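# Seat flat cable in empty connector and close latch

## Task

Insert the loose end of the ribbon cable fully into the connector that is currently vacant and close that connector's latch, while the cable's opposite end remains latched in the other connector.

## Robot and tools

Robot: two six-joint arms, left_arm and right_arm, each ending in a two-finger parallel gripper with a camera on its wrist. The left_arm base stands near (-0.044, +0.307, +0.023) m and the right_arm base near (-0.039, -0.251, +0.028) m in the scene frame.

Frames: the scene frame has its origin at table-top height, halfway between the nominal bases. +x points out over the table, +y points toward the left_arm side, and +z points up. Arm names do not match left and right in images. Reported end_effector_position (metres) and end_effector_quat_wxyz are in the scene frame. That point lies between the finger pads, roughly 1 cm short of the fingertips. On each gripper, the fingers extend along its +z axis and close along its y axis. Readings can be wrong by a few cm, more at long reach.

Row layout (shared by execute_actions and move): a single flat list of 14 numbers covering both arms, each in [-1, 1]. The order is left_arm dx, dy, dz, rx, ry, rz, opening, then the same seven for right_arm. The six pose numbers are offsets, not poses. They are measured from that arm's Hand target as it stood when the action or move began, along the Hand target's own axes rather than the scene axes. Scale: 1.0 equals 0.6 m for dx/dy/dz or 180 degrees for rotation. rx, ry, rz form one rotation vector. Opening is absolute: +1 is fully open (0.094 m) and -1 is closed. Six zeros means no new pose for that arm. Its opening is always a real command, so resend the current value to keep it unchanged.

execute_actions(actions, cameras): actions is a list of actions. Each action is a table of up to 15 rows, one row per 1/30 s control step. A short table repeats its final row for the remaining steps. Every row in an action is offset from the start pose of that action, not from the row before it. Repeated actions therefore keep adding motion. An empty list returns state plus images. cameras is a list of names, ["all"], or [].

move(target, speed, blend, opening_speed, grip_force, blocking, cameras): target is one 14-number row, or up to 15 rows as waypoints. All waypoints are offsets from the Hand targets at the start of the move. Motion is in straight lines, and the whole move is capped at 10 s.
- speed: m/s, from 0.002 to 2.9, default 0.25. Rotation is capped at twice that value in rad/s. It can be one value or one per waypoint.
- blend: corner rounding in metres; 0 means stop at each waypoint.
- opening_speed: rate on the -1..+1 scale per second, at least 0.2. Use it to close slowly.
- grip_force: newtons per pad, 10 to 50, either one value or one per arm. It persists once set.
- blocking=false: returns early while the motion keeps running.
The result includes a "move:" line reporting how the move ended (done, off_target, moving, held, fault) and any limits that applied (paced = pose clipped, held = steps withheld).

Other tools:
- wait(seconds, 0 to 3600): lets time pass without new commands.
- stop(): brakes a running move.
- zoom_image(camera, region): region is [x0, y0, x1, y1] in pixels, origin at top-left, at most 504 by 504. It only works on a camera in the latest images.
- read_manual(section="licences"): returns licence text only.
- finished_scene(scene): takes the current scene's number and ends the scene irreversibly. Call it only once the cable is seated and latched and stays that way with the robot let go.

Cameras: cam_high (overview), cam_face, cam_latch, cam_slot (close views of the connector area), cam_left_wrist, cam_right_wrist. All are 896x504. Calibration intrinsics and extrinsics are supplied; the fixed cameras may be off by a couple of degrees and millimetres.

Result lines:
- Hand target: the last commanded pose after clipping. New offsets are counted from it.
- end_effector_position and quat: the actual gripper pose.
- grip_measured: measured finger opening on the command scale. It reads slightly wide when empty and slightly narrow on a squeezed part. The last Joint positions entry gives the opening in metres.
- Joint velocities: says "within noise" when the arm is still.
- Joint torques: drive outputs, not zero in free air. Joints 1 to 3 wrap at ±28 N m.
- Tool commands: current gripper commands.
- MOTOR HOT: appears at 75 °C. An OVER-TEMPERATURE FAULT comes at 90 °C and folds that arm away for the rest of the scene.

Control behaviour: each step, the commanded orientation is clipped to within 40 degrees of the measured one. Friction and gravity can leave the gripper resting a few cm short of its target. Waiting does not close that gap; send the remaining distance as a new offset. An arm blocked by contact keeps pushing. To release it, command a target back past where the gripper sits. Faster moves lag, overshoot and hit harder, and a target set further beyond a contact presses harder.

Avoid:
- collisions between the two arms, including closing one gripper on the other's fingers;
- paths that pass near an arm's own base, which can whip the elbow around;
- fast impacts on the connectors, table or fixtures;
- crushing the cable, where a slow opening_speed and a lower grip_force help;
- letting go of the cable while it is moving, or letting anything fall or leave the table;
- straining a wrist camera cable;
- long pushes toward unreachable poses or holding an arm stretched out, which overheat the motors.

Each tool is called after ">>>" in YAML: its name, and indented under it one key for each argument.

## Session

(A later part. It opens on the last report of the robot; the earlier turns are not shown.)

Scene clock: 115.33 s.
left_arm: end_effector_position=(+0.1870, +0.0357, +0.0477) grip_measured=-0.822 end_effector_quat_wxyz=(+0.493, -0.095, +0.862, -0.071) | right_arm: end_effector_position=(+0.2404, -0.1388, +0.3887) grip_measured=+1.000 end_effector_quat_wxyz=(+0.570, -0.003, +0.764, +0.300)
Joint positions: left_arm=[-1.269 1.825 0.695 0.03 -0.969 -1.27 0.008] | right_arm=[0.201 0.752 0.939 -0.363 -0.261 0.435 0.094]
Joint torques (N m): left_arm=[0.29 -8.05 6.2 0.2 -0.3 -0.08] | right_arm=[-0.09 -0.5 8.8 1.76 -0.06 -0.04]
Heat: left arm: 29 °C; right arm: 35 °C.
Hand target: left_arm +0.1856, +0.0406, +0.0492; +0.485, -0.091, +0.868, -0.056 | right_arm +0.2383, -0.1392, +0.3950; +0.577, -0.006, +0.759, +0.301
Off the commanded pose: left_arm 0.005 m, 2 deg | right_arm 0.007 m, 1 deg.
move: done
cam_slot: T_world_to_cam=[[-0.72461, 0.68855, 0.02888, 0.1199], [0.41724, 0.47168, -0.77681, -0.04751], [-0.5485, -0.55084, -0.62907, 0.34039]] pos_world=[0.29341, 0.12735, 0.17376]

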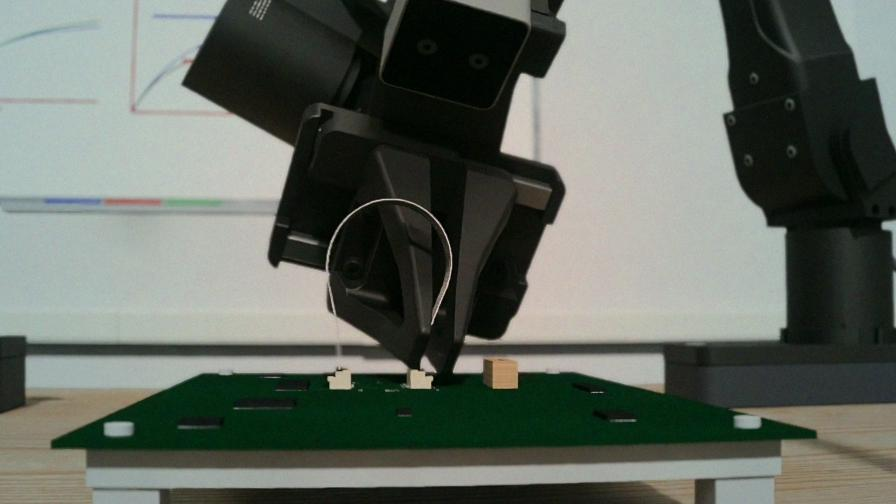

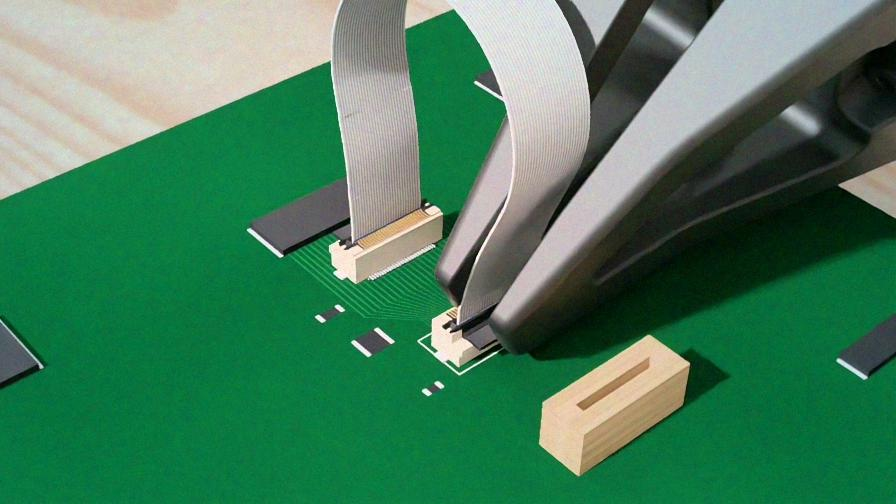

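>>> move:
  target:
    - [0.0321,0.006,-0.1168,0,0,0,-0.82,0,0,0,0,0,0,1]
    - [-0.003,-0.0026,-0.217,0,0,0,-0.82,0,0,0,0,0,0,1]
  speed: 0.08
  blend: 0.02
  cameras: ["cam_latch","cam_slot"]

>>> zoom_image:
  camera: "cam_slot"
  region: [420, 220, 560, 350]

>>> zoom_image:
  camera: "cam_latch"
  region: [315, 330, 435, 390]

Scene clock: 118.97 s.
left_arm: end_effector_position=(+0.0763, +0.0490, +0.1056) grip_measured=-0.822 end_effector_quat_wxyz=(+0.479, -0.083, +0.873, -0.036) | right_arm: end_effector_position=(+0.2404, -0.1388, +0.3887) grip_measured=+1.000 end_effector_quat_wxyz=(+0.570, -0.003, +0.764, +0.300)
Joint positions: left_arm=[-1.665 1.738 0.951 -1.009 -0.986 -2.009 0.008] | right_arm=[0.201 0.752 0.939 -0.363 -0.261 0.435 0.094]
Joint torques (N m): left_arm=[-0.44 -7.36 8.7 -0.33 -0.67 -0.1] | right_arm=[-0.16 -0.49 8.76 1.76 -0.05 -0.04]
Heat: left arm: 29 °C; right arm: 35 °C.
Hand target: left_arm +0.0758, +0.0408, +0.1191; +0.485, -0.091, +0.868, -0.056 | right_arm +0.2383, -0.1392, +0.3950; +0.577, -0.006, +0.759, +0.301
Off the commanded pose: left_arm 0.016 m, 3 deg | right_arm 0.007 m, 1 deg.
move: off_target (left_arm)
cam_slot: T_world_to_cam=[[-0.72461, 0.68855, 0.02888, 0.1199], [0.41724, 0.47168, -0.77681, -0.04751], [-0.5485, -0.55084, -0.62907, 0.34039]] pos_world=[0.29341, 0.12735, 0.17376]

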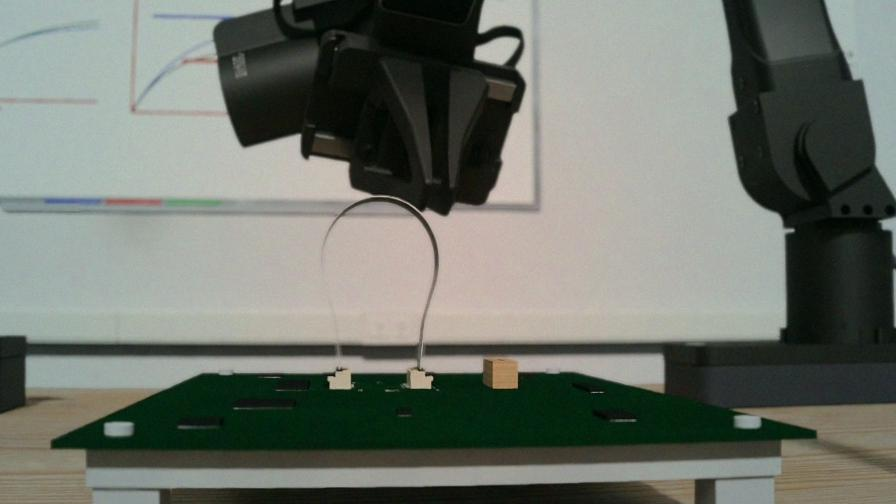

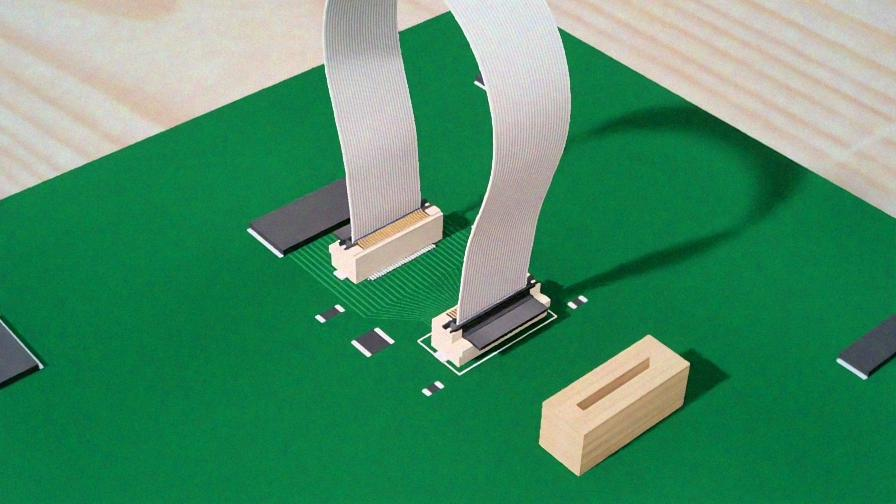

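Scaled by 3.600 from the camera's image (finer frame: 1280x720).

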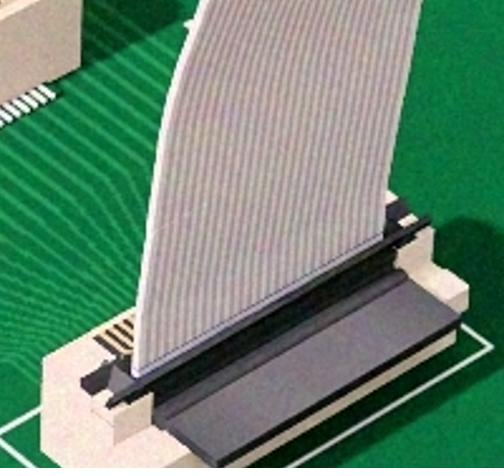

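Scaled by 4.200 from the camera's image (finer frame: 1280x720).

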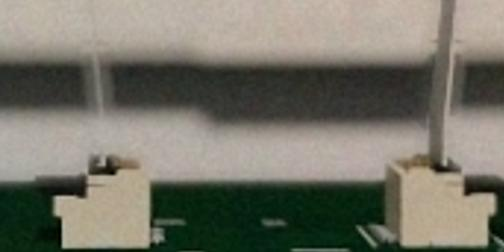

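>>> finished_scene:
  scene: 2

The scene is finished: the task was done.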